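# Slip hair tie around charger and its wound cable

## Task

Loop the hair tie evenly around the charger together with the cable coiled on it, placed well away from either end. Every turn of cable that started coiled on the charger must still be coiled there, with no loose lengths, and the tie must press all turns against the charger's two wide faces. Finally the charger must rest on the desk, flat on one of its wide faces.

## Robot and tools

Robot: two six-joint arms, left_arm and right_arm, each ending in a two-finger gripper. The fingers point along the gripper's +z axis and close along its y axis. end_effector_position is the spot between the pads when shut; fingertips reach about 33 mm past it at small openings and about 9 mm when fully open. Fingers can fold: grip with the outer quarter of the pads for a firm hold. Deeper grips may fold the fingers, hold loosely or squeeze too hard, and a fingertip pushed into a surface folds easily unless the fingers are fully shut.

Frames: the scene frame has its origin at table height midway between the nominal bases, +z up, +x out over the table, left_arm on the +y side. Bases: left_arm at (-0.041, +0.655, 0) m, right_arm at (+0.051, -0.537, 0) m, each turned slightly about z. Reported hand poses and velocities are in each arm's own base frame and may be off by a few centimetres. Offsets you command are along the axes of that arm's current Hand target (the gripper's own axes). Fixed cameras and the table use the scene frame.

Row layout (used by every tool): 18 numbers. First left_arm dx, dy, dz, rx, ry, rz, then left gripper position, force_limit, speed; then the same nine for right_arm. Pose numbers are offsets, not poses: they are measured from the Hand target as it stood when the action or move began, scaled so 1.0 = 0.6 m or 180 degrees; rx, ry, rz form one rotation vector. Repeating an offset moves the hand further. Six zeros re-command the current Hand target. Gripper numbers are absolute commands in [-1, 1]: position +1 fully open (140 mm), pads meet near -0.8, -1 closes until blocked; force_limit from about 14 N at -1 to 58 N at +1 (faster closes grip harder); speed about 30 mm/s at -1 to 250 mm/s at +1. Always resend the current gripper numbers for an arm you leave alone, since 0 is itself a command.

execute_actions(actions, cameras): actions is a list of actions; each action is up to 15 rows of 18 numbers in [-1, 1], one row per 1/30 s step, the last row held to fill 15 steps. Every row counts from the action's starting Hand target. An empty list returns images and full state. cameras: names from cam_high, cam_low, cam_left_wrist, cam_right_wrist, or ["all"].

move(target, speed, blend, stop_force, zero, blocking, cameras): target is one 18-number row or a list of up to 15, each offset from the same starting Hand targets. Paths are straight, end together, last at least 0.5 s and at most 10 s, and do not avoid obstacles. speed in m/s, 0.002 to 2 (default 0.25), one value or one per target. blend in metres rounds corners in a list (0 = stop at each). stop_force 10 to 80 N ends an arm's path when its estimated push along the path exceeds that value; use it only slowly, not while rotating the gripper, and not near singular poses (arm reaching far, wrist straight). Omit it when backing off a contact. zero (default true) resets the force baseline before the move. blocking=false returns early while the move continues (not with stop_force). Keep finger numbers identical across a list. Avoid paths passing near an arm's own base.

wait(seconds 0 to 10, cameras): lets time pass holding commands. stop(cameras): brakes a running move. zoom_image(camera, region [x0,y0,x1,y1] in pixels, max 504x504): closer view of cam_high, cam_left_wrist or cam_right_wrist from the latest images. clear_fault(arm): clears a reported torque or force fault on left_arm or right_arm. finished_scene(scene): ends the current scene, giving its number; irreversible.

Results: per arm, end_effector_position (m), quat_wxyz, velocities, Hand target (the last commanded pose after clipping; next offsets start there), joint positions and torques, external joint torques, flange force along gripper axes, Tool commands, position_measured (counts: 3 open, ~75 = 100 mm, 139 = 60 mm, 200 = 20 mm, 230 pads meet) and object_status: 0 moving, 1 blocked opening, 2 blocked closing (a grip), 3 reached target or pads met. A move adds a move: line such as done, off_target, moving, held or fault, plus limits (paced = clipped, held = withheld by a check). Each step the controller clips commands to 70 mm and 16 degrees from the measured pose; a hand may settle short, so resend the missing offset.

Avoid: dropping or flinging parts, releasing moving parts, hitting the table or fixed objects, hard pushes (144 N outside force or joint torque limits cause a fault stop), arms pressing on each other or a gripper closing on the other's fingers, heavy twist on the gripper, and anything leaving the table. Targets even slightly past a firm contact can fault the stiff arms. Long holds or stretched poses heat motors; a MOTOR HOT line warns of a braking stop.

Each tool is called after "Call:" as name(argument=value, ...) on one line, values as JSON.

## Session

Call:
execute_actions(actions=[])

Scene clock: 0.00 s.
left_arm: end_effector_position=(+0.7377, -0.0337, +0.2853) position_measured=3 object_status=3 end_effector_quat_wxyz=(-0.344, +0.784, -0.021, +0.516) | right_arm: end_effector_position=(+0.5323, +1.0584, +0.1287) position_measured=3 object_status=3 end_effector_quat_wxyz=(-0.497, +0.752, +0.372, +0.221)
Joint positions: left_arm=[-0.486 0.188 2.18 1.789 1.043 -0.18] | right_arm=[0.909 0.838 1.306 1.631 0.633 0.287]
Joint velocities: within noise
Joint torques (N m): no reading
External joint torques (N m): no reading
Flange force (N): no reading
Hand target: left_arm +0.7377, -0.0337, +0.2853; -0.344, +0.784, -0.021, +0.516 | right_arm +0.5323, +1.0584, +0.1287; -0.497, +0.752, +0.372, +0.221
Tool commands: left_gripper/position=+1.0 left_gripper/force_limit=+1.0 left_gripper/speed=+1.0 right_gripper/position=+1.0 right_gripper/force_limit=+1.0 right_gripper/speed=+1.0

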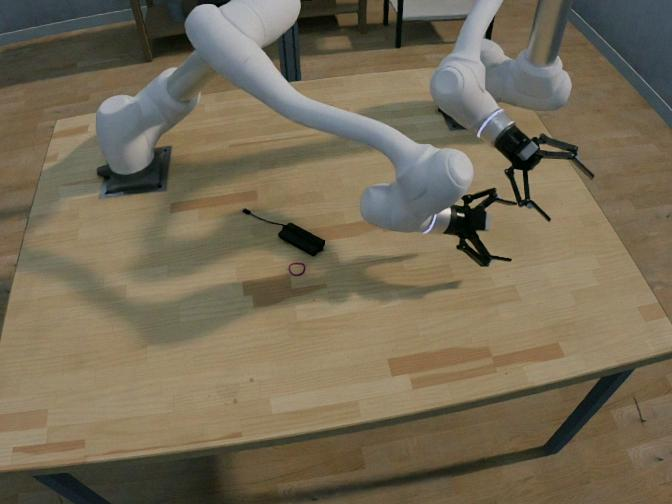

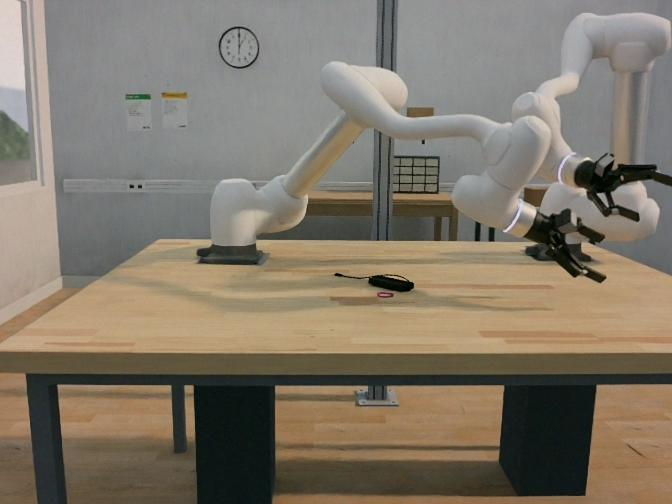

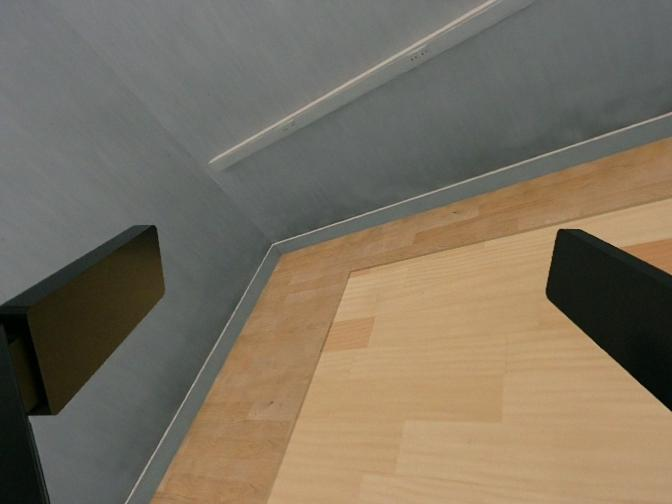

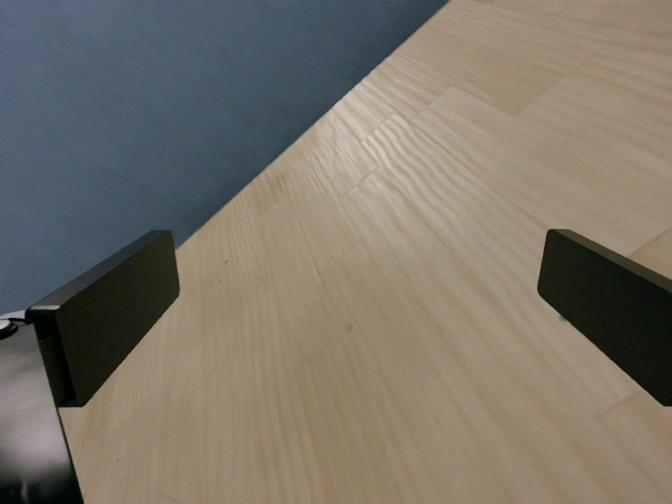

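Call:
zoom_image(camera="cam_high", region=[230, 195, 350, 285])

Call:
zoom_image(camera="cam_low", region=[320, 250, 440, 310])

Scaled by 4.200.

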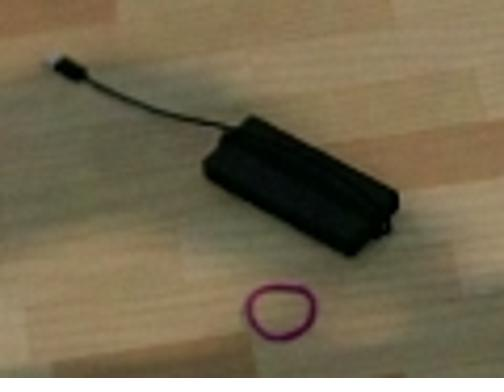

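Scaled by 4.200.

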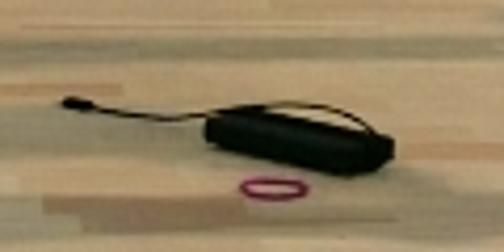

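Call:
move(target=[0,0,0.0,0,0,0,1,1,1,-0.254,-0.16,-0.974,-0.252,-0.265,0.038,1,1,1], speed=0.6)

Scene clock: 23.77 s.
left_arm: end_effector_position=(+0.7377, -0.0337, +0.2853) position_measured=3 object_status=3 end_effector_quat_wxyz=(-0.344, +0.784, -0.021, +0.516) | right_arm: end_effector_position=(+0.3839, +0.4955, +0.3159) position_measured=3 object_status=3 end_effector_quat_wxyz=(-0.001, +0.924, +0.382, +0.000)
Joint positions: left_arm=[-0.486 0.188 2.18 1.789 1.043 -0.18] | right_arm=[0.855 0.128 1.658 0.002 1.354 1.642]
Joint torques (N m): left_arm=[-1.06 -52.35 -34.46 1.45 1.67 -0.09] | right_arm=[-2.21 -55.85 -40.08 4.19 0 -0.15]
External joint torques (N m): left_arm=[1.12 -1.89 0.04 -0.49 0.26 0.06] | right_arm=[2.31 0.96 -1.09 0.03 -0.05 0.15]
Flange force (N): left_arm=[1.0 -3.9 -1.2] | right_arm=[3.2 -4.4 -1.1]
Hand target: left_arm +0.7377, -0.0337, +0.2853; -0.344, +0.784, -0.021, +0.516 | right_arm +0.3839, +0.4955, +0.3159; -0.001, +0.924, +0.382, +0.000
Off the commanded pose: left_arm 0.000 m, 0 deg | right_arm 0.000 m, 0 deg.
move: done; limits=paced

Call:
move(target=[0.167,0.292,-0.572,-0.236,-0.354,-0.0144,1,1,1,0,0,0,0,0,0,1,1,1], speed=0.5, cameras=["all"])

Call:
zoom_image(camera="cam_right_wrist", region=[160, 100, 512, 364])

Scene clock: 28.53 s.
left_arm: end_effector_position=(+0.5583, -0.3840, +0.3455) position_measured=3 object_status=3 end_effector_quat_wxyz=(-0.001, +1.000, +0.000, +0.001) | right_arm: end_effector_position=(+0.3839, +0.4955, +0.3159) position_measured=3 object_status=3 end_effector_quat_wxyz=(-0.001, +0.924, +0.382, +0.000)
Joint positions: left_arm=[-0.655 0.2 1.518 0.002 1.422 0.915] | right_arm=[0.855 0.128 1.658 0.002 1.354 1.642]
Joint torques (N m): left_arm=[-0.6 -60.74 -42.55 4.88 -0.25 -0.09] | right_arm=[-1.99 -56.09 -39.79 4.18 0.1 -0.08]
External joint torques (N m): left_arm=[0.56 -3.01 -0.18 -0.47 0.19 0.09] | right_arm=[2.07 1.36 -1.33 0.03 -0.16 0.08]
Flange force (N): left_arm=[-3.0 -3.3 -1.3] | right_arm=[4.2 -4.0 -1.1]
Hand target: left_arm +0.5583, -0.3840, +0.3455; -0.001, +1.000, +0.000, +0.001 | right_arm +0.3839, +0.4955, +0.3159; -0.001, +0.924, +0.382, +0.000
Off the commanded pose: left_arm 0.000 m, 0 deg | right_arm 0.000 m, 0 deg.
move: done

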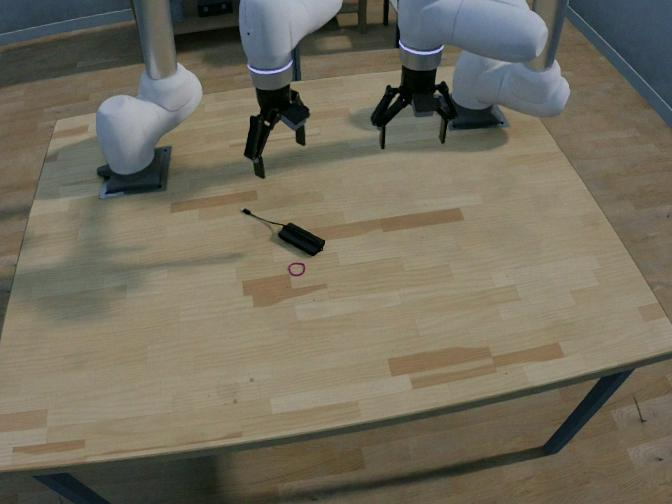

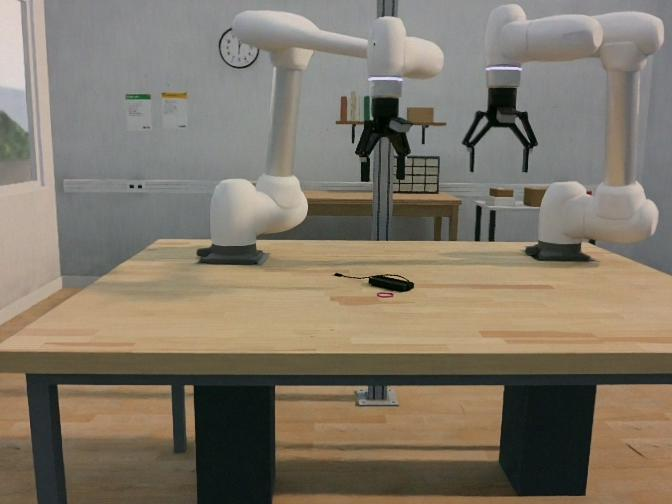

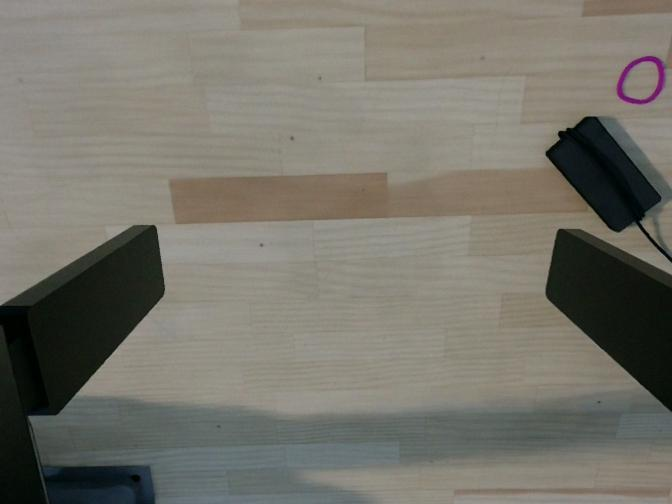

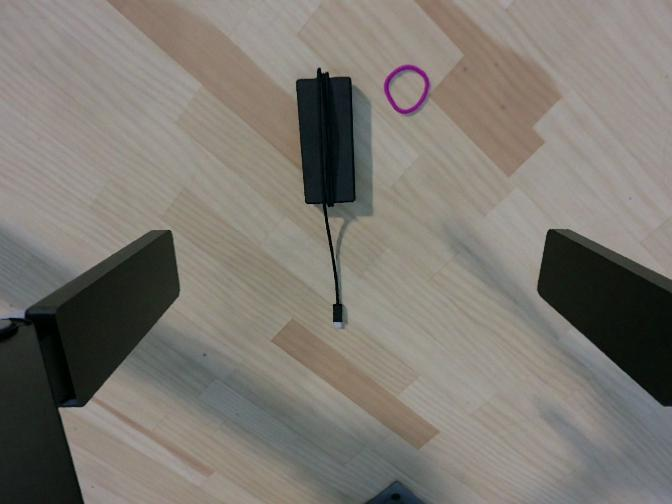

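Scaled by 1.432.

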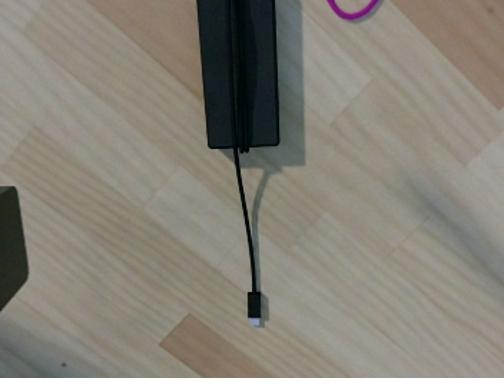

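Call:
move(target=[0,0,0,0,0,0,1,1,1,0.11,-0.035,0.28,0,0,-0.0155,0.17,-0.7,0], speed=0.4, cameras=["cam_right_wrist"])

Scene clock: 51.83 s.
left_arm: end_effector_position=(+0.5583, -0.3840, +0.3455) position_measured=3 object_status=3 end_effector_quat_wxyz=(-0.001, +1.000, +0.000, +0.001) | right_arm: end_effector_position=(+0.4157, +0.5574, +0.1481) position_measured=108 object_status=3 end_effector_quat_wxyz=(-0.001, +0.915, +0.404, +0.000)
Joint positions: left_arm=[-0.655 0.2 1.518 0.002 1.422 0.915] | right_arm=[0.879 0.326 1.727 0.002 1.087 1.616]
Joint torques (N m): left_arm=[-0.88 -61.24 -42.68 4.81 -0.24 -0.1] | right_arm=[-2.06 -72.62 -35.99 3.81 0.01 -0.05]
External joint torques (N m): left_arm=[0.8 -2.48 0.1 -0.41 0.19 0.1] | right_arm=[2.16 2 -1.25 0.01 -0.07 0.05]
Flange force (N): left_arm=[-2.6 -3.4 -0.8] | right_arm=[5.2 -3.7 0.5]
Hand target: left_arm +0.5583, -0.3840, +0.3455; -0.001, +1.000, +0.000, +0.001 | right_arm +0.4157, +0.5574, +0.1481; -0.001, +0.915, +0.404, +0.000
Off the commanded pose: left_arm 0.000 m, 0 deg | right_arm 0.000 m, 0 deg.
move: done
Images, in order (width x height): cam_right_wrist 672x504.

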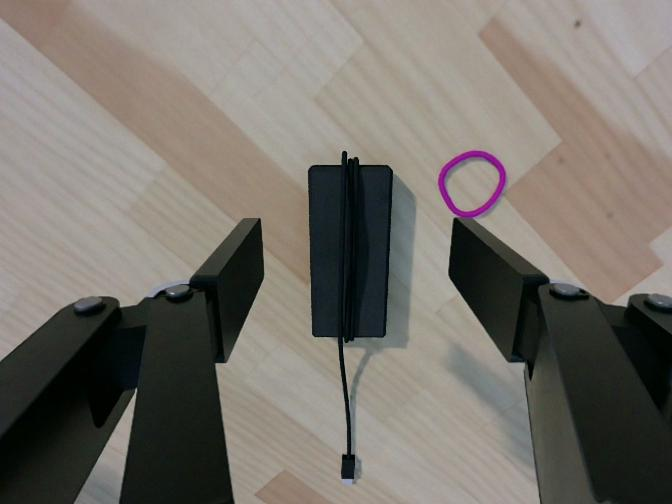

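Call:
move(target=[0,0,0,0,0,0,1,1,1,-0.122,0,0.165,0,0,0,0.17,-0.7,0], speed=0.25, cameras=["cam_right_wrist","cam_low"])

Call:
zoom_image(camera="cam_low", region=[330, 230, 440, 310])

Scene clock: 58.60 s.
left_arm: end_effector_position=(+0.5583, -0.3840, +0.3455) position_measured=3 object_status=3 end_effector_quat_wxyz=(-0.001, +1.000, +0.000, +0.001) | right_arm: end_effector_position=(+0.3664, +0.5036, +0.0490) position_measured=108 object_status=3 end_effector_quat_wxyz=(-0.001, +0.915, +0.404, +0.000)
Joint positions: left_arm=[-0.655 0.2 1.518 0.002 1.422 0.915] | right_arm=[0.885 0.317 1.953 0.003 0.869 1.622]
Joint torques (N m): left_arm=[-1.23 -61.56 -42.66 4.88 -0.23 -0.13] | right_arm=[-1.78 -66.6 -31.14 3.2 0.01 -0.15]
External joint torques (N m): left_arm=[1.21 -2.08 -0.05 -0.47 0.16 0.13] | right_arm=[1.79 2.08 -1.03 0.1 -0.07 0.15]
Flange force (N): left_arm=[-1.4 -3.4 -0.9] | right_arm=[4.5 -3.6 1.7]
Hand target: left_arm +0.5583, -0.3840, +0.3455; -0.001, +1.000, +0.000, +0.001 | right_arm +0.3664, +0.5036, +0.0490; -0.001, +0.915, +0.404, +0.000
Off the commanded pose: left_arm 0.000 m, 0 deg | right_arm 0.000 m, 0 deg.
move: done
Images, in order (width x height): cam_low 672x504, cam_right_wrist 672x504.

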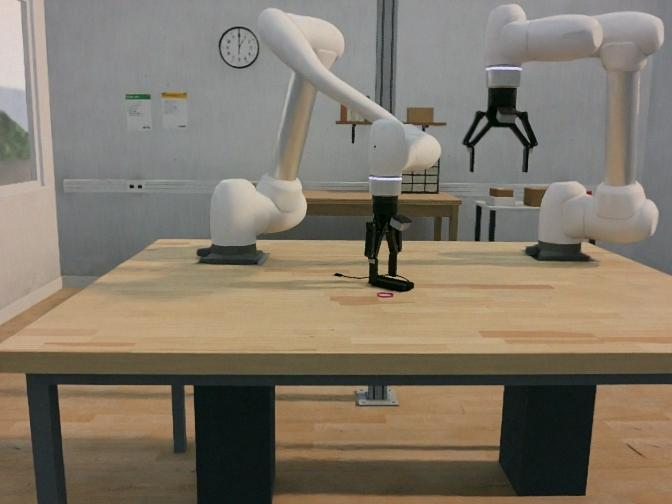

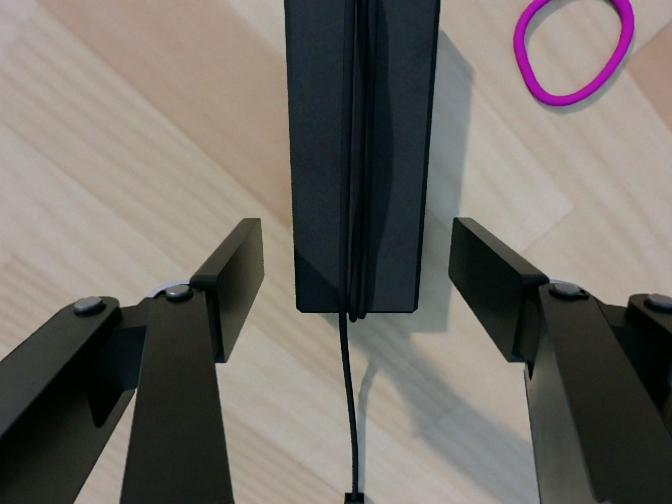

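Scaled by 4.582.

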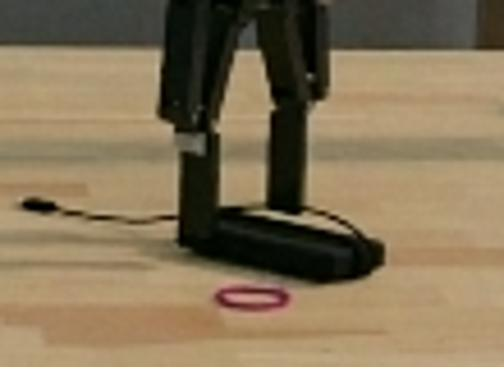

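Call:
move(target=[[0,0,0,0,0,0,1,1,1,-0.015,0,0.019,0,0,0,0.17,-0.7,0],[0,0,0,0,0,0,1,1,1,-0.015,0,0.019,0,0,0,-1,-0.3,-0.9]], speed=0.1, cameras=["cam_right_wrist","cam_low"])

Call:
zoom_image(camera="cam_low", region=[330, 230, 440, 310])

Scene clock: 68.10 s.
left_arm: end_effector_position=(+0.5583, -0.3840, +0.3455) position_measured=3 object_status=3 end_effector_quat_wxyz=(-0.001, +1.000, +0.000, +0.001) | right_arm: end_effector_position=(+0.3604, +0.4969, +0.0375) position_measured=147 object_status=0 end_effector_quat_wxyz=(-0.001, +0.915, +0.404, +0.000)
Joint positions: left_arm=[-0.655 0.2 1.518 0.002 1.422 0.915] | right_arm=[0.886 0.319 1.978 0.003 0.843 1.622]
Joint torques (N m): left_arm=[-0.42 -61.63 -42.42 4.77 -0.2 -0.07] | right_arm=[-1.48 -65.72 -30.55 3.3 -0.16 -0.05]
External joint torques (N m): left_arm=[0.48 -1.92 -0.18 -0.36 0.14 0.07] | right_arm=[1.49 1.88 -0.83 -0.08 0.1 0.05]
Flange force (N): left_arm=[-1.7 -2.2 -1.0] | right_arm=[4.0 -3.0 1.4]
Hand target: left_arm +0.5583, -0.3840, +0.3455; -0.001, +1.000, +0.000, +0.001 | right_arm +0.3604, +0.4969, +0.0375; -0.001, +0.915, +0.404, +0.000
Off the commanded pose: left_arm 0.000 m, 0 deg | right_arm 0.000 m, 0 deg.
move: done
Images, in order (width x height): cam_low 672x504, cam_right_wrist 672x504.

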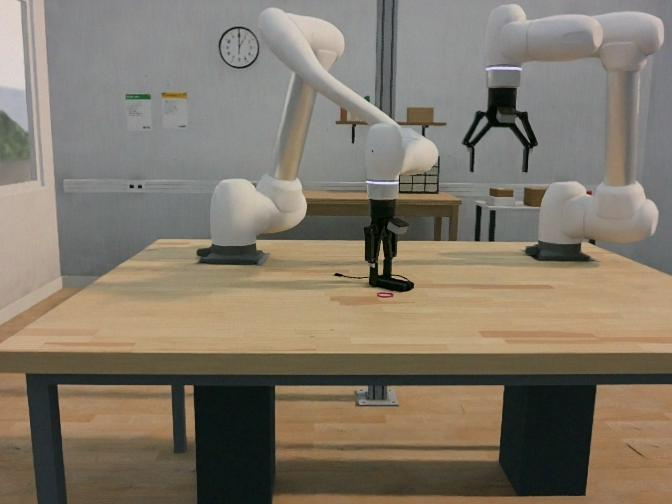

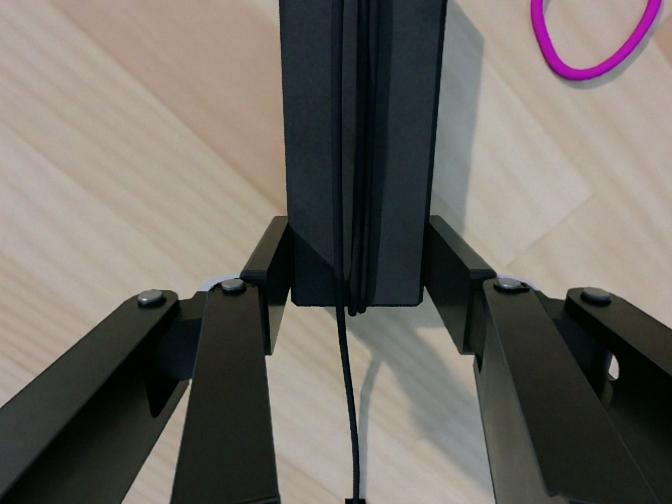

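Scaled by 4.582.

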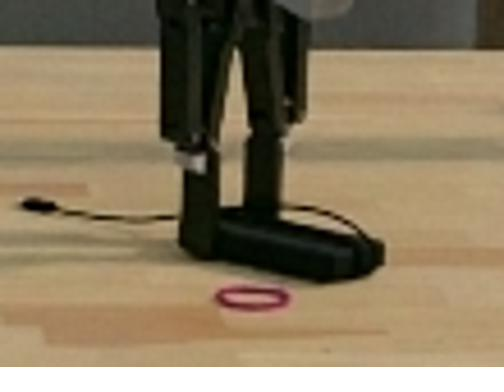

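Call:
move(target=[[0,0,0,0,0,0,1,1,1,-0.025,0,-0.15,0,0,0,-1,-0.3,-0.9],[0,0,0,0,0,0,1,1,1,-0.147,0.18,-0.437,0,0,-0.2535,-1,-0.3,-0.9]], speed=0.25, blend=[0.02, 0], cameras=["cam_high","cam_low","cam_left_wrist"])

Call:
zoom_image(camera="cam_low", region=[310, 160, 460, 280])

Scene clock: 74.93 s.
left_arm: end_effector_position=(+0.5583, -0.3840, +0.3455) position_measured=3 object_status=3 end_effector_quat_wxyz=(-0.001, +1.000, +0.000, +0.001) | right_arm: end_effector_position=(+0.3810, +0.3583, +0.2994) position_measured=147 object_status=2 end_effector_quat_wxyz=(-0.001, +0.686, +0.727, +0.001)
Joint positions: left_arm=[-0.655 0.2 1.518 0.002 1.422 0.915] | right_arm=[0.687 -0.032 1.856 0.003 1.316 0.628]
Joint torques (N m): left_arm=[-0.65 -61.1 -42.42 4.92 -0.2 -0.07] | right_arm=[-2.36 -39.54 -40.78 4.26 -0.08 -0.11]
External joint torques (N m): left_arm=[0.5 -2.61 -0.2 -0.53 0.15 0.07] | right_arm=[2.33 2.52 0.27 -0.06 0.04 0.11]
Flange force (N): left_arm=[-2.6 -2.8 -1.2] | right_arm=[6.1 0.1 1.4]
Hand target: left_arm +0.5583, -0.3840, +0.3455; -0.001, +1.000, +0.000, +0.001 | right_arm +0.3810, +0.3583, +0.2993; -0.001, +0.686, +0.727, +0.001
Off the commanded pose: left_arm 0.000 m, 0 deg | right_arm 0.000 m, 0 deg.
move: done
Images, in order (width x height): cam_high 672x504, cam_low 672x504, cam_left_wrist 672x504.

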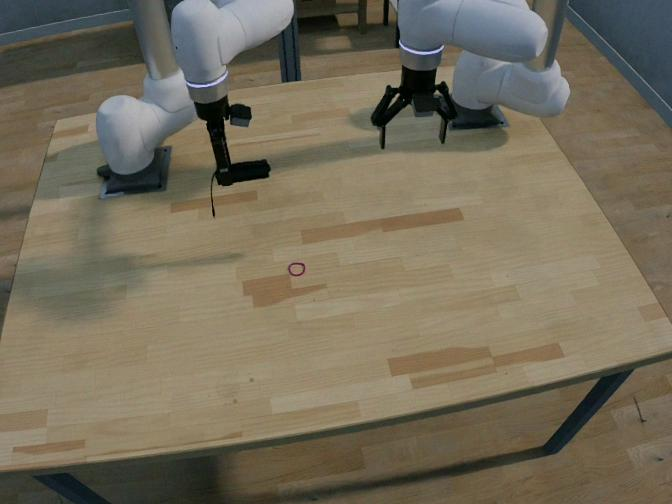

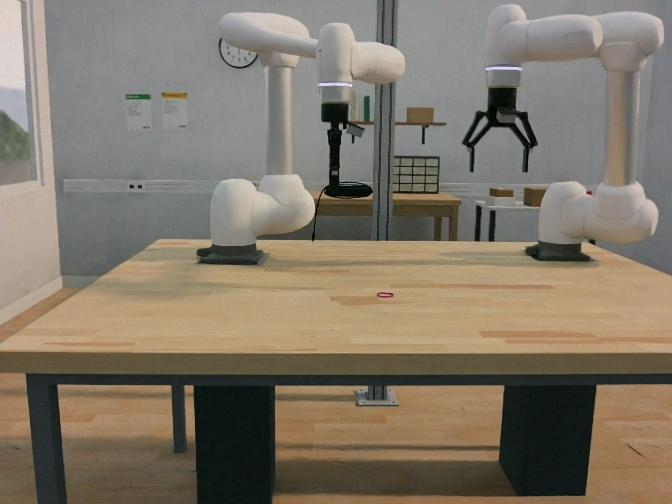

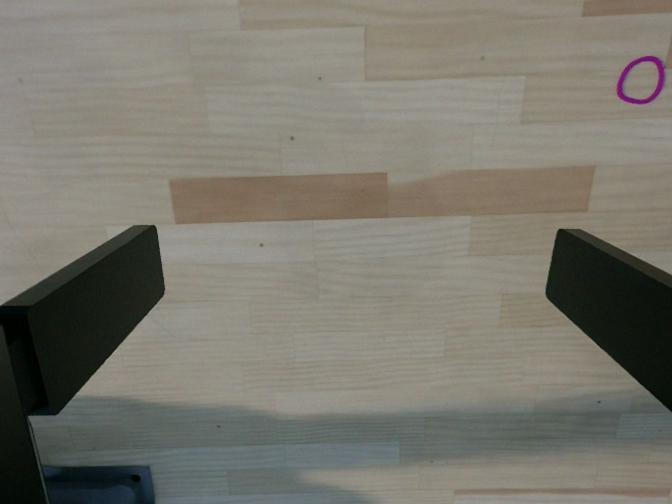

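Scaled by 3.360.

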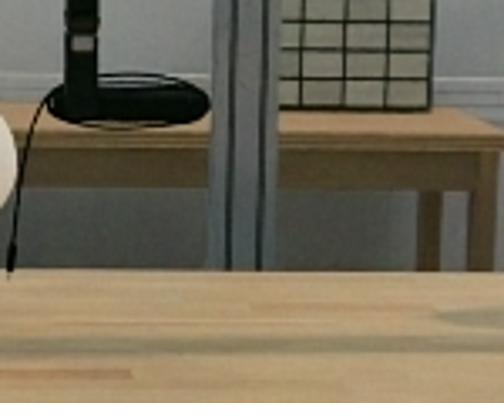

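Call:
move(target=[0.16,0.585,0.33,0,0,0,0.17,1,0,0,0,0,0,0,0,-1,-0.3,-0.9], speed=0.4, cameras=["cam_left_wrist"])

Scene clock: 79.47 s.
left_arm: end_effector_position=(+0.6549, -0.7347, +0.1476) position_measured=108 object_status=3 end_effector_quat_wxyz=(+0.000, +1.000, +0.000, +0.001) | right_arm: end_effector_position=(+0.3810, +0.3583, +0.2993) position_measured=147 object_status=2 end_effector_quat_wxyz=(-0.001, +0.686, +0.727, +0.001)
Joint positions: left_arm=[-0.879 0.78 0.995 0.003 1.366 0.691] | right_arm=[0.687 -0.032 1.856 0.003 1.316 0.628]
Joint torques (N m): left_arm=[-1.18 -111.02 -42.06 4.8 -0.26 -0.15] | right_arm=[-2.34 -39.78 -40.87 4.25 -0.05 -0.14]
External joint torques (N m): left_arm=[1.26 -5.96 -0.16 -0.42 0.22 0.15] | right_arm=[2.37 2.32 0.27 -0.05 0.01 0.14]
Flange force (N): left_arm=[-5.8 -8.7 -2.8] | right_arm=[6.0 -0.2 1.4]
Hand target: left_arm +0.6549, -0.7347, +0.1474; -0.001, +1.000, +0.000, +0.001 | right_arm +0.3810, +0.3583, +0.2993; -0.001, +0.686, +0.727, +0.001
Off the commanded pose: left_arm 0.000 m, 0 deg | right_arm 0.000 m, 0 deg.
move: done
Images, in order (width x height): cam_left_wrist 672x504.

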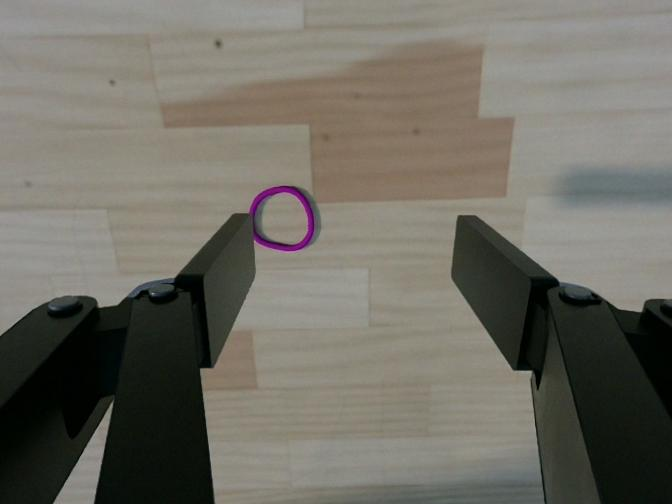

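Call:
move(target=[-0.025,-0.073,0.12,0,0,0,-0.8,-1,0,0,0,0,0,0,0,-1,-0.3,-0.9], speed=0.25, cameras=["cam_left_wrist"])

Scene clock: 82.70 s.
left_arm: end_effector_position=(+0.6401, -0.6909, +0.0755) position_measured=229 object_status=0 end_effector_quat_wxyz=(+0.000, +1.000, +0.000, +0.001) | right_arm: end_effector_position=(+0.3810, +0.3583, +0.2993) position_measured=147 object_status=2 end_effector_quat_wxyz=(-0.001, +0.686, +0.727, +0.001)
Joint positions: left_arm=[-0.861 0.743 1.196 0.002 1.202 0.708] | right_arm=[0.687 -0.032 1.856 0.003 1.316 0.628]
Joint torques (N m): left_arm=[-0.37 -106.63 -40.12 4.64 -0.17 -0.07] | right_arm=[-2.39 -39.44 -41.18 4.29 -0.01 -0.09]
External joint torques (N m): left_arm=[0.33 -5.37 -0.04 -0.48 0.13 0.07] | right_arm=[2.36 2.45 0.67 -0.09 -0.03 0.09]
Flange force (N): left_arm=[-5.4 -6.5 -3.6] | right_arm=[5.7 -0.5 2.1]
Hand target: left_arm +0.6401, -0.6909, +0.0754; -0.001, +1.000, +0.000, +0.001 | right_arm +0.3810, +0.3583, +0.2993; -0.001, +0.686, +0.727, +0.001
Off the commanded pose: left_arm 0.000 m, 0 deg | right_arm 0.000 m, 0 deg.
move: done
Images, in order (width x height): cam_left_wrist 672x504.

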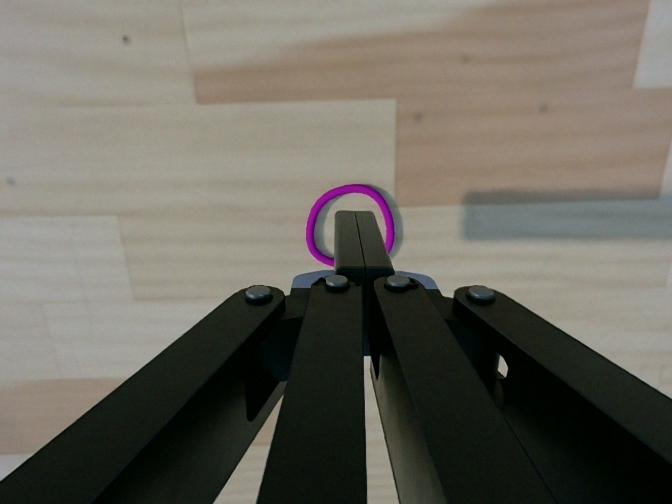

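Call:
move(target=[-0.0075,-0.0035,0.05,0,0,0,-0.8,-1,0,0,0,0,0,0,0,-1,-0.3,-0.9], speed=0.08)

Call:
move(target=[0,0,0.025,0,0,0,-0.8,-1,0,0,0,0,0,0,0,-1,-0.3,-0.9], speed=0.01, stop_force=10, cameras=["cam_left_wrist"])

Scene clock: 92.13 s.
left_arm: end_effector_position=(+0.6356, -0.6887, +0.0453) position_measured=229 object_status=3 end_effector_quat_wxyz=(-0.001, +1.000, +0.000, +0.001) | right_arm: end_effector_position=(+0.3810, +0.3583, +0.2993) position_measured=147 object_status=2 end_effector_quat_wxyz=(-0.001, +0.686, +0.727, +0.001)
Joint positions: left_arm=[-0.863 0.755 1.232 0.003 1.154 0.706] | right_arm=[0.687 -0.032 1.856 0.003 1.316 0.628]
Joint torques (N m): left_arm=[-0.65 -106.64 -39.13 4.53 -0.17 -0.05] | right_arm=[-2.49 -39.86 -41.07 4.31 -0.11 -0.01]
External joint torques (N m): left_arm=[0.67 -5.67 -0.35 -0.44 0.12 0.05] | right_arm=[2.56 2.14 0.4 -0.09 0.07 0.01]
Flange force (N): left_arm=[-4.6 -6.2 -4.3] | right_arm=[5.8 -0.7 1.4]
Hand target: left_arm +0.6356, -0.6887, +0.0454; -0.001, +1.000, +0.000, +0.001 | right_arm +0.3810, +0.3583, +0.2993; -0.001, +0.686, +0.727, +0.001
Off the commanded pose: left_arm 0.000 m, 0 deg | right_arm 0.000 m, 0 deg.
move: done

Scene clock: 93.70 s.
left_arm: end_effector_position=(+0.6357, -0.6888, +0.0356) position_measured=229 object_status=3 end_effector_quat_wxyz=(+0.000, +1.000, +0.000, +0.001) | right_arm: end_effector_position=(+0.3810, +0.3583, +0.2993) position_measured=147 object_status=2 end_effector_quat_wxyz=(-0.001, +0.686, +0.727, +0.001)
Joint positions: left_arm=[-0.863 0.762 1.238 0.003 1.14 0.706] | right_arm=[0.687 -0.032 1.856 0.003 1.316 0.628]
Joint torques (N m): left_arm=[-0.5 -89.72 -32 4.54 -2.01 -0.04] | right_arm=[-2.44 -40.07 -41.12 4.27 -0.05 -0.04]
External joint torques (N m): left_arm=[0.36 -22.41 -7.03 -0.49 1.97 0.04] | right_arm=[2.42 2.87 0.57 -0.06 0.01 0.04]
Flange force (N): left_arm=[-7.8 -9.2 -23.3] | right_arm=[6.2 0.1 2.0]
Hand target: left_arm +0.6357, -0.6888, +0.0356; +0.000, +1.000, +0.000, +0.001 (not the last commanded pose) | right_arm +0.3810, +0.3583, +0.2993; -0.001, +0.686, +0.727, +0.001
Off the commanded pose: left_arm 0.005 m, 0 deg | right_arm 0.000 m, 0 deg.
move: contact (left_arm)
Images, in order (width x height): cam_left_wrist 672x504.

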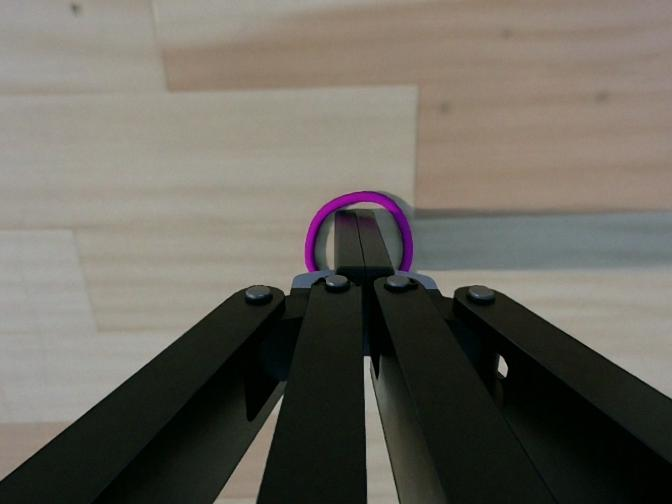

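Call:
move(target=[[0,0,-0.0015,0,0,0,-0.8,-1,-1,0,0,0,0,0,0,-1,-0.3,-0.9],[0,0,-0.0015,0,0,0,-0.36,1,-1,0,0,0,0,0,0,-1,-0.3,-0.9]], speed=0.02, cameras=["cam_left_wrist"])

Call:
zoom_image(camera="cam_left_wrist", region=[240, 160, 480, 340])

Scene clock: 98.17 s.
left_arm: end_effector_position=(+0.6357, -0.6888, +0.0366) position_measured=174 object_status=0 end_effector_quat_wxyz=(+0.000, +1.000, +0.000, +0.001) | right_arm: end_effector_position=(+0.3810, +0.3583, +0.2993) position_measured=147 object_status=2 end_effector_quat_wxyz=(-0.001, +0.686, +0.727, +0.001)
Joint positions: left_arm=[-0.863 0.762 1.238 0.003 1.142 0.706] | right_arm=[0.687 -0.032 1.856 0.003 1.316 0.628]
Joint torques (N m): left_arm=[-0.85 -99.64 -35.81 4.45 -0.65 -0.11] | right_arm=[-1.94 -39.51 -41 4.3 -0.05 -0.11]
External joint torques (N m): left_arm=[0.76 -12.91 -3.46 -0.39 0.6 0.11] | right_arm=[2.06 1.54 0.29 -0.09 0.01 0.11]
Flange force (N): left_arm=[-5.6 -7.5 -12.3] | right_arm=[4.7 -0.9 1.0]
Hand target: left_arm +0.6357, -0.6888, +0.0365; +0.000, +1.000, +0.000, +0.001 | right_arm +0.3810, +0.3583, +0.2993; -0.001, +0.686, +0.727, +0.001
Off the commanded pose: left_arm 0.000 m, 0 deg | right_arm 0.000 m, 0 deg.
move: done
Images, in order (width x height): cam_left_wrist 672x504.

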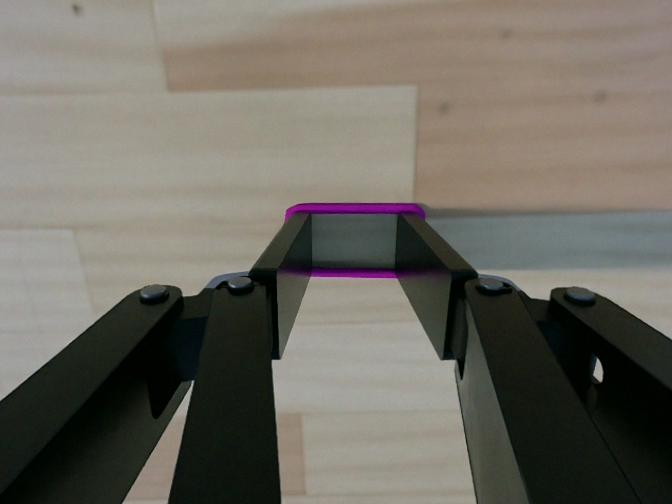

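Scaled by 2.100.

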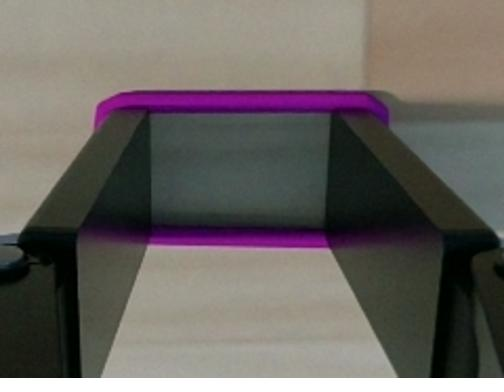

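Call:
move(target=[[0,0,-0.15,0,0,0,-0.36,1,-1,0,0,0,0,0,0,-1,-0.3,-0.9],[-0.2,-0.25,-0.41,-0.385,0.385,0.385,-0.36,1,-1,0,0,0,0,0,0,-1,-0.3,-0.9]], speed=[0.15,0.3], blend=[0.02,0], cameras=["all"])

Call:
zoom_image(camera="cam_low", region=[310, 120, 490, 260])

Call:
zoom_image(camera="cam_high", region=[200, 100, 380, 220])

Scene clock: 110.63 s.
left_arm: end_effector_position=(+0.5150, -0.5391, +0.2824) position_measured=174 object_status=3 end_effector_quat_wxyz=(+0.499, +0.500, -0.501, +0.501) | right_arm: end_effector_position=(+0.3810, +0.3583, +0.2993) position_measured=147 object_status=2 end_effector_quat_wxyz=(-0.001, +0.686, +0.727, +0.001)
Joint positions: left_arm=[-0.444 0.365 2.14 -1.935 1.312 4.125] | right_arm=[0.687 -0.032 1.856 0.003 1.316 0.628]
Joint torques (N m): left_arm=[-1.05 -58.72 -23.7 -2.09 2.06 -0.13] | right_arm=[-2.17 -40.1 -41.07 4.29 0.02 -0.06]
External joint torques (N m): left_arm=[1.21 -2.61 0.15 -0.37 0.29 0.13] | right_arm=[2.18 2.74 0.48 -0.08 -0.05 0.06]
Flange force (N): left_arm=[3.3 2.5 -3.0] | right_arm=[5.8 0.3 2.0]
Hand target: left_arm +0.5150, -0.5391, +0.2823; +0.499, +0.500, -0.501, +0.501 | right_arm +0.3810, +0.3583, +0.2993; -0.001, +0.686, +0.727, +0.001
Off the commanded pose: left_arm 0.000 m, 0 deg | right_arm 0.000 m, 0 deg.
move: done

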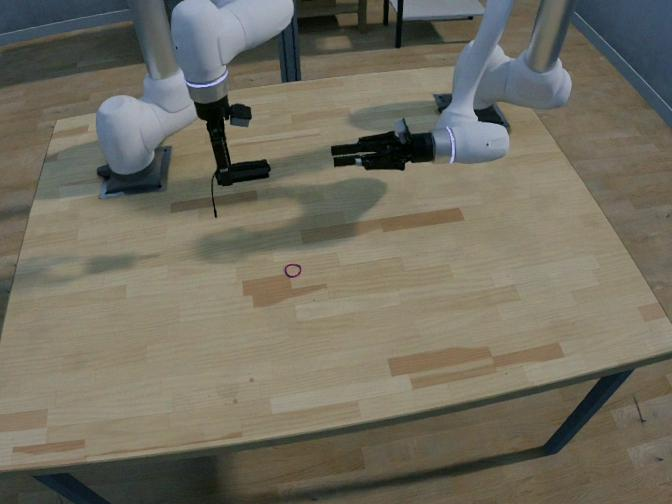

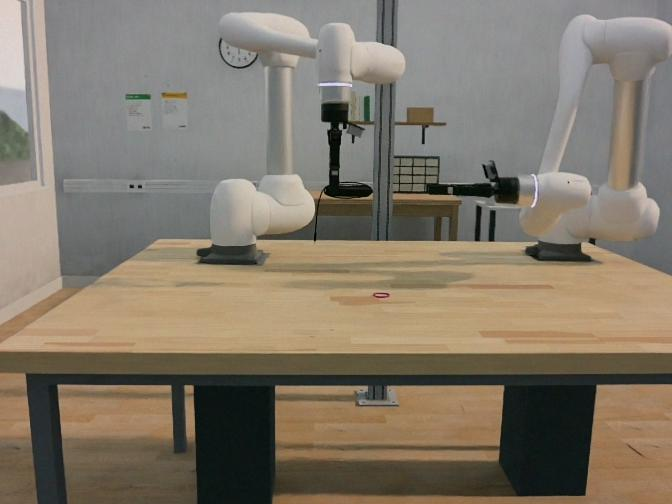

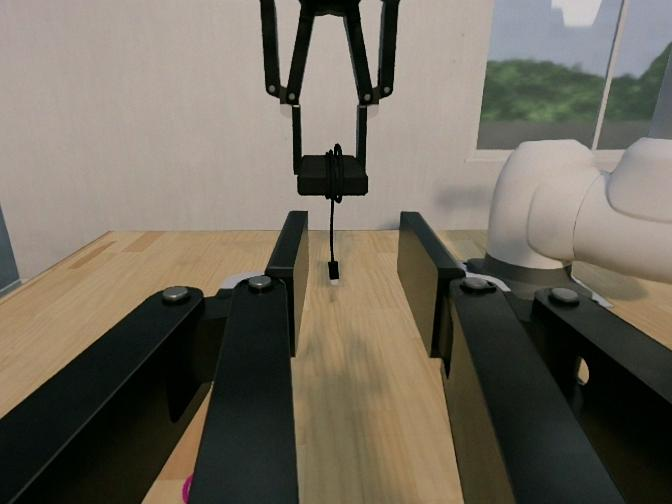

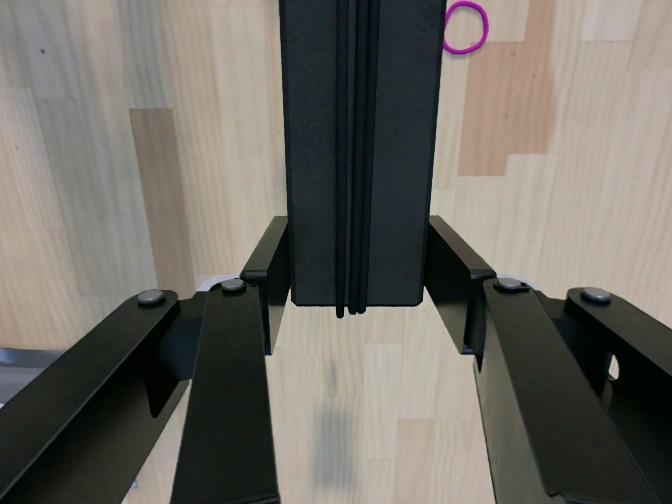

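Scaled by 2.800.

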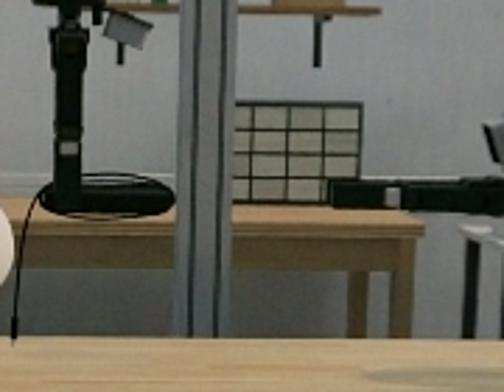

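Scaled by 2.800.

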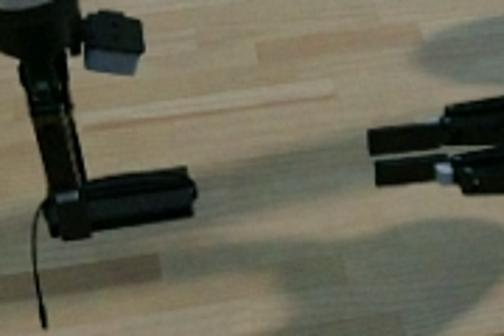

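Call:
move(target=[[0,0,-0.05,0,0,0,-0.8,-1,0,0,0,0.26,0,0,0,-1,-0.3,-0.9],[0,0,-0.1,0,0,0,-0.8,-1,0,0.08,0,0.41,0,0,0,-1,-0.3,-0.9],[0,0,-0.1,0,0,0,-0.8,-1,0,0.08,0,0.434,0,0,0,-1,-0.3,-0.9]], speed=[0.2,0.12,0.04], blend=[0.02,0.005,0], cameras=["cam_right_wrist","cam_low"])

Call:
zoom_image(camera="cam_low", region=[290, 200, 430, 310])

Scene clock: 138.03 s.
left_arm: end_effector_position=(+0.5150, -0.4791, +0.2824) position_measured=229 object_status=3 end_effector_quat_wxyz=(+0.499, +0.500, -0.501, +0.501) | right_arm: end_effector_position=(+0.3781, +0.4069, +0.0391) position_measured=147 object_status=2 end_effector_quat_wxyz=(-0.001, +0.686, +0.727, +0.001)
Joint positions: left_arm=[-0.342 0.342 2.176 -1.852 1.373 4.12] | right_arm=[0.759 0.239 2.087 0.003 0.814 0.698]
Joint torques (N m): left_arm=[-0.81 -56.28 -22.85 -1.99 2.13 -0.07] | right_arm=[-1.39 -55.12 -28.76 3.25 -0.03 -0.13]
External joint torques (N m): left_arm=[0.77 -1.84 0.19 -0.29 0.22 0.07] | right_arm=[1.31 0.62 -1.69 -0.09 -0.02 0.13]
Flange force (N): left_arm=[2.5 2.1 -1.8] | right_arm=[4.7 1.2 -0.4]
Hand target: left_arm +0.5150, -0.4791, +0.2824; +0.499, +0.500, -0.501, +0.501 | right_arm +0.3781, +0.4069, +0.0391; -0.001, +0.686, +0.727, +0.001
Off the commanded pose: left_arm 0.000 m, 0 deg | right_arm 0.000 m, 0 deg.
move: done
Images, in order (width x height): cam_low 672x504, cam_right_wrist 672x504.

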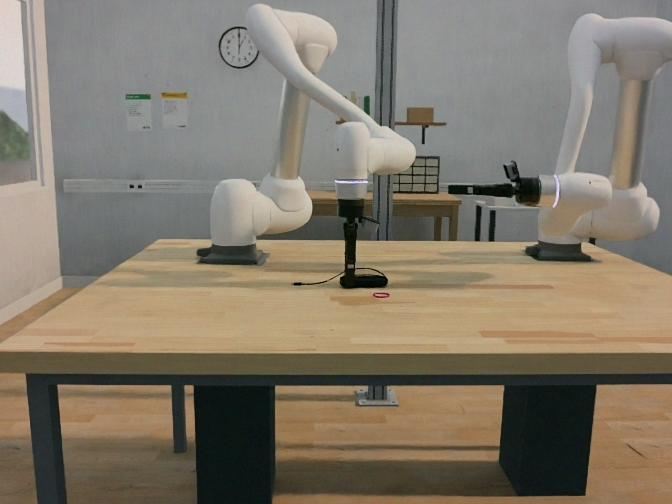

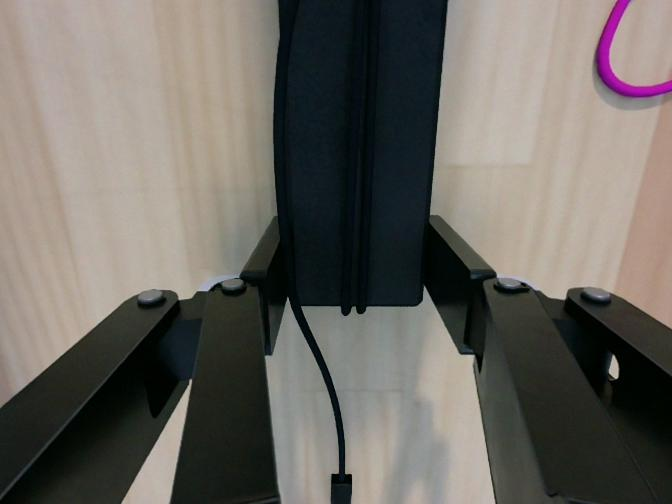

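Scaled by 3.600.

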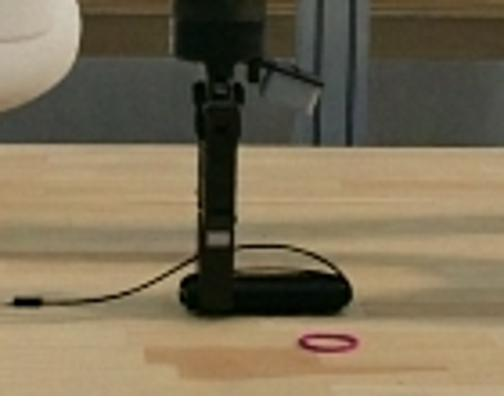

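Call:
move(target=[[0,0,0,0,0,0,-0.8,-1,0,0,0,0,0,0,0,0.17,-0.7,-0.8],[0,0,0,0,0,0,-0.8,-1,0,0,0,-0.2,0,0,0,0.17,-0.7,-0.8],[0,0,0,0,0,0,-0.8,-1,0,0.165,0.233,-0.18,0,0,0,0.17,-0.7,-0.8]], speed=[0.1,0.15,0.25], blend=[0,0.02,0], cameras=["cam_right_wrist","cam_high"])

Call:
zoom_image(camera="cam_high", region=[200, 180, 340, 290])

Scene clock: 145.33 s.
left_arm: end_effector_position=(+0.5150, -0.4791, +0.2824) position_measured=229 object_status=3 end_effector_quat_wxyz=(+0.499, +0.500, -0.501, +0.501) | right_arm: end_effector_position=(+0.5120, +0.5135, +0.1473) position_measured=108 object_status=3 end_effector_quat_wxyz=(-0.001, +0.686, +0.727, +0.001)
Joint positions: left_arm=[-0.342 0.342 2.176 -1.852 1.373 4.12] | right_arm=[0.738 0.37 1.666 0.003 1.104 0.679]
Joint torques (N m): left_arm=[-0.95 -56.32 -22.78 -1.95 2.04 -0.15] | right_arm=[-2.31 -77.63 -36.58 3.87 0.02 -0.08]
External joint torques (N m): left_arm=[0.91 -1.94 0 -0.34 0.32 0.14] | right_arm=[2.33 2.54 -0.95 0.02 -0.07 0.08]
Flange force (N): left_arm=[2.5 1.9 -2.0] | right_arm=[6.3 2.1 1.1]
Hand target: left_arm +0.5150, -0.4791, +0.2824; +0.499, +0.500, -0.501, +0.501 | right_arm +0.5119, +0.5136, +0.1473; -0.001, +0.686, +0.727, +0.001
Off the commanded pose: left_arm 0.000 m, 0 deg | right_arm 0.000 m, 0 deg.
move: done
Images, in order (width x height): cam_high 672x504, cam_right_wrist 672x504.

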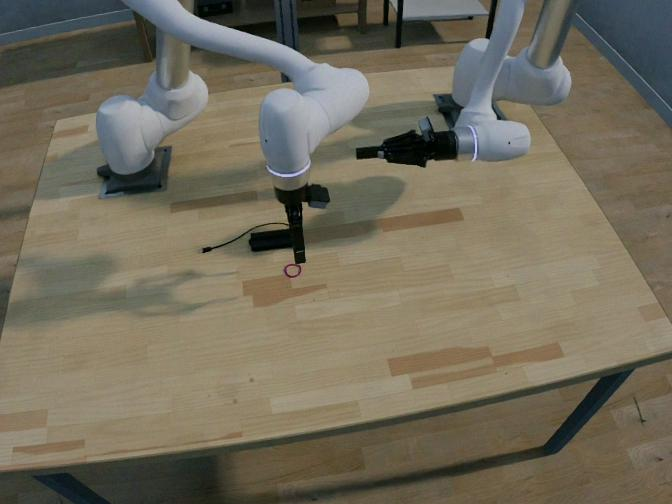

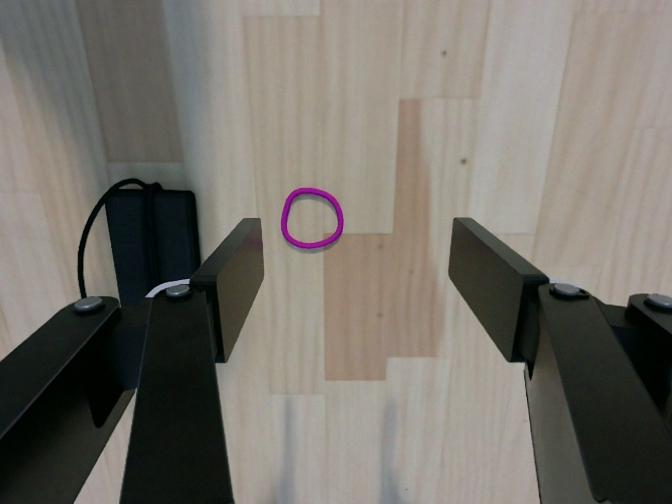

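Scaled by 3.600.

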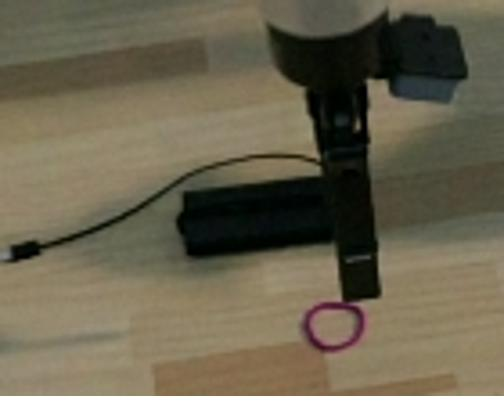

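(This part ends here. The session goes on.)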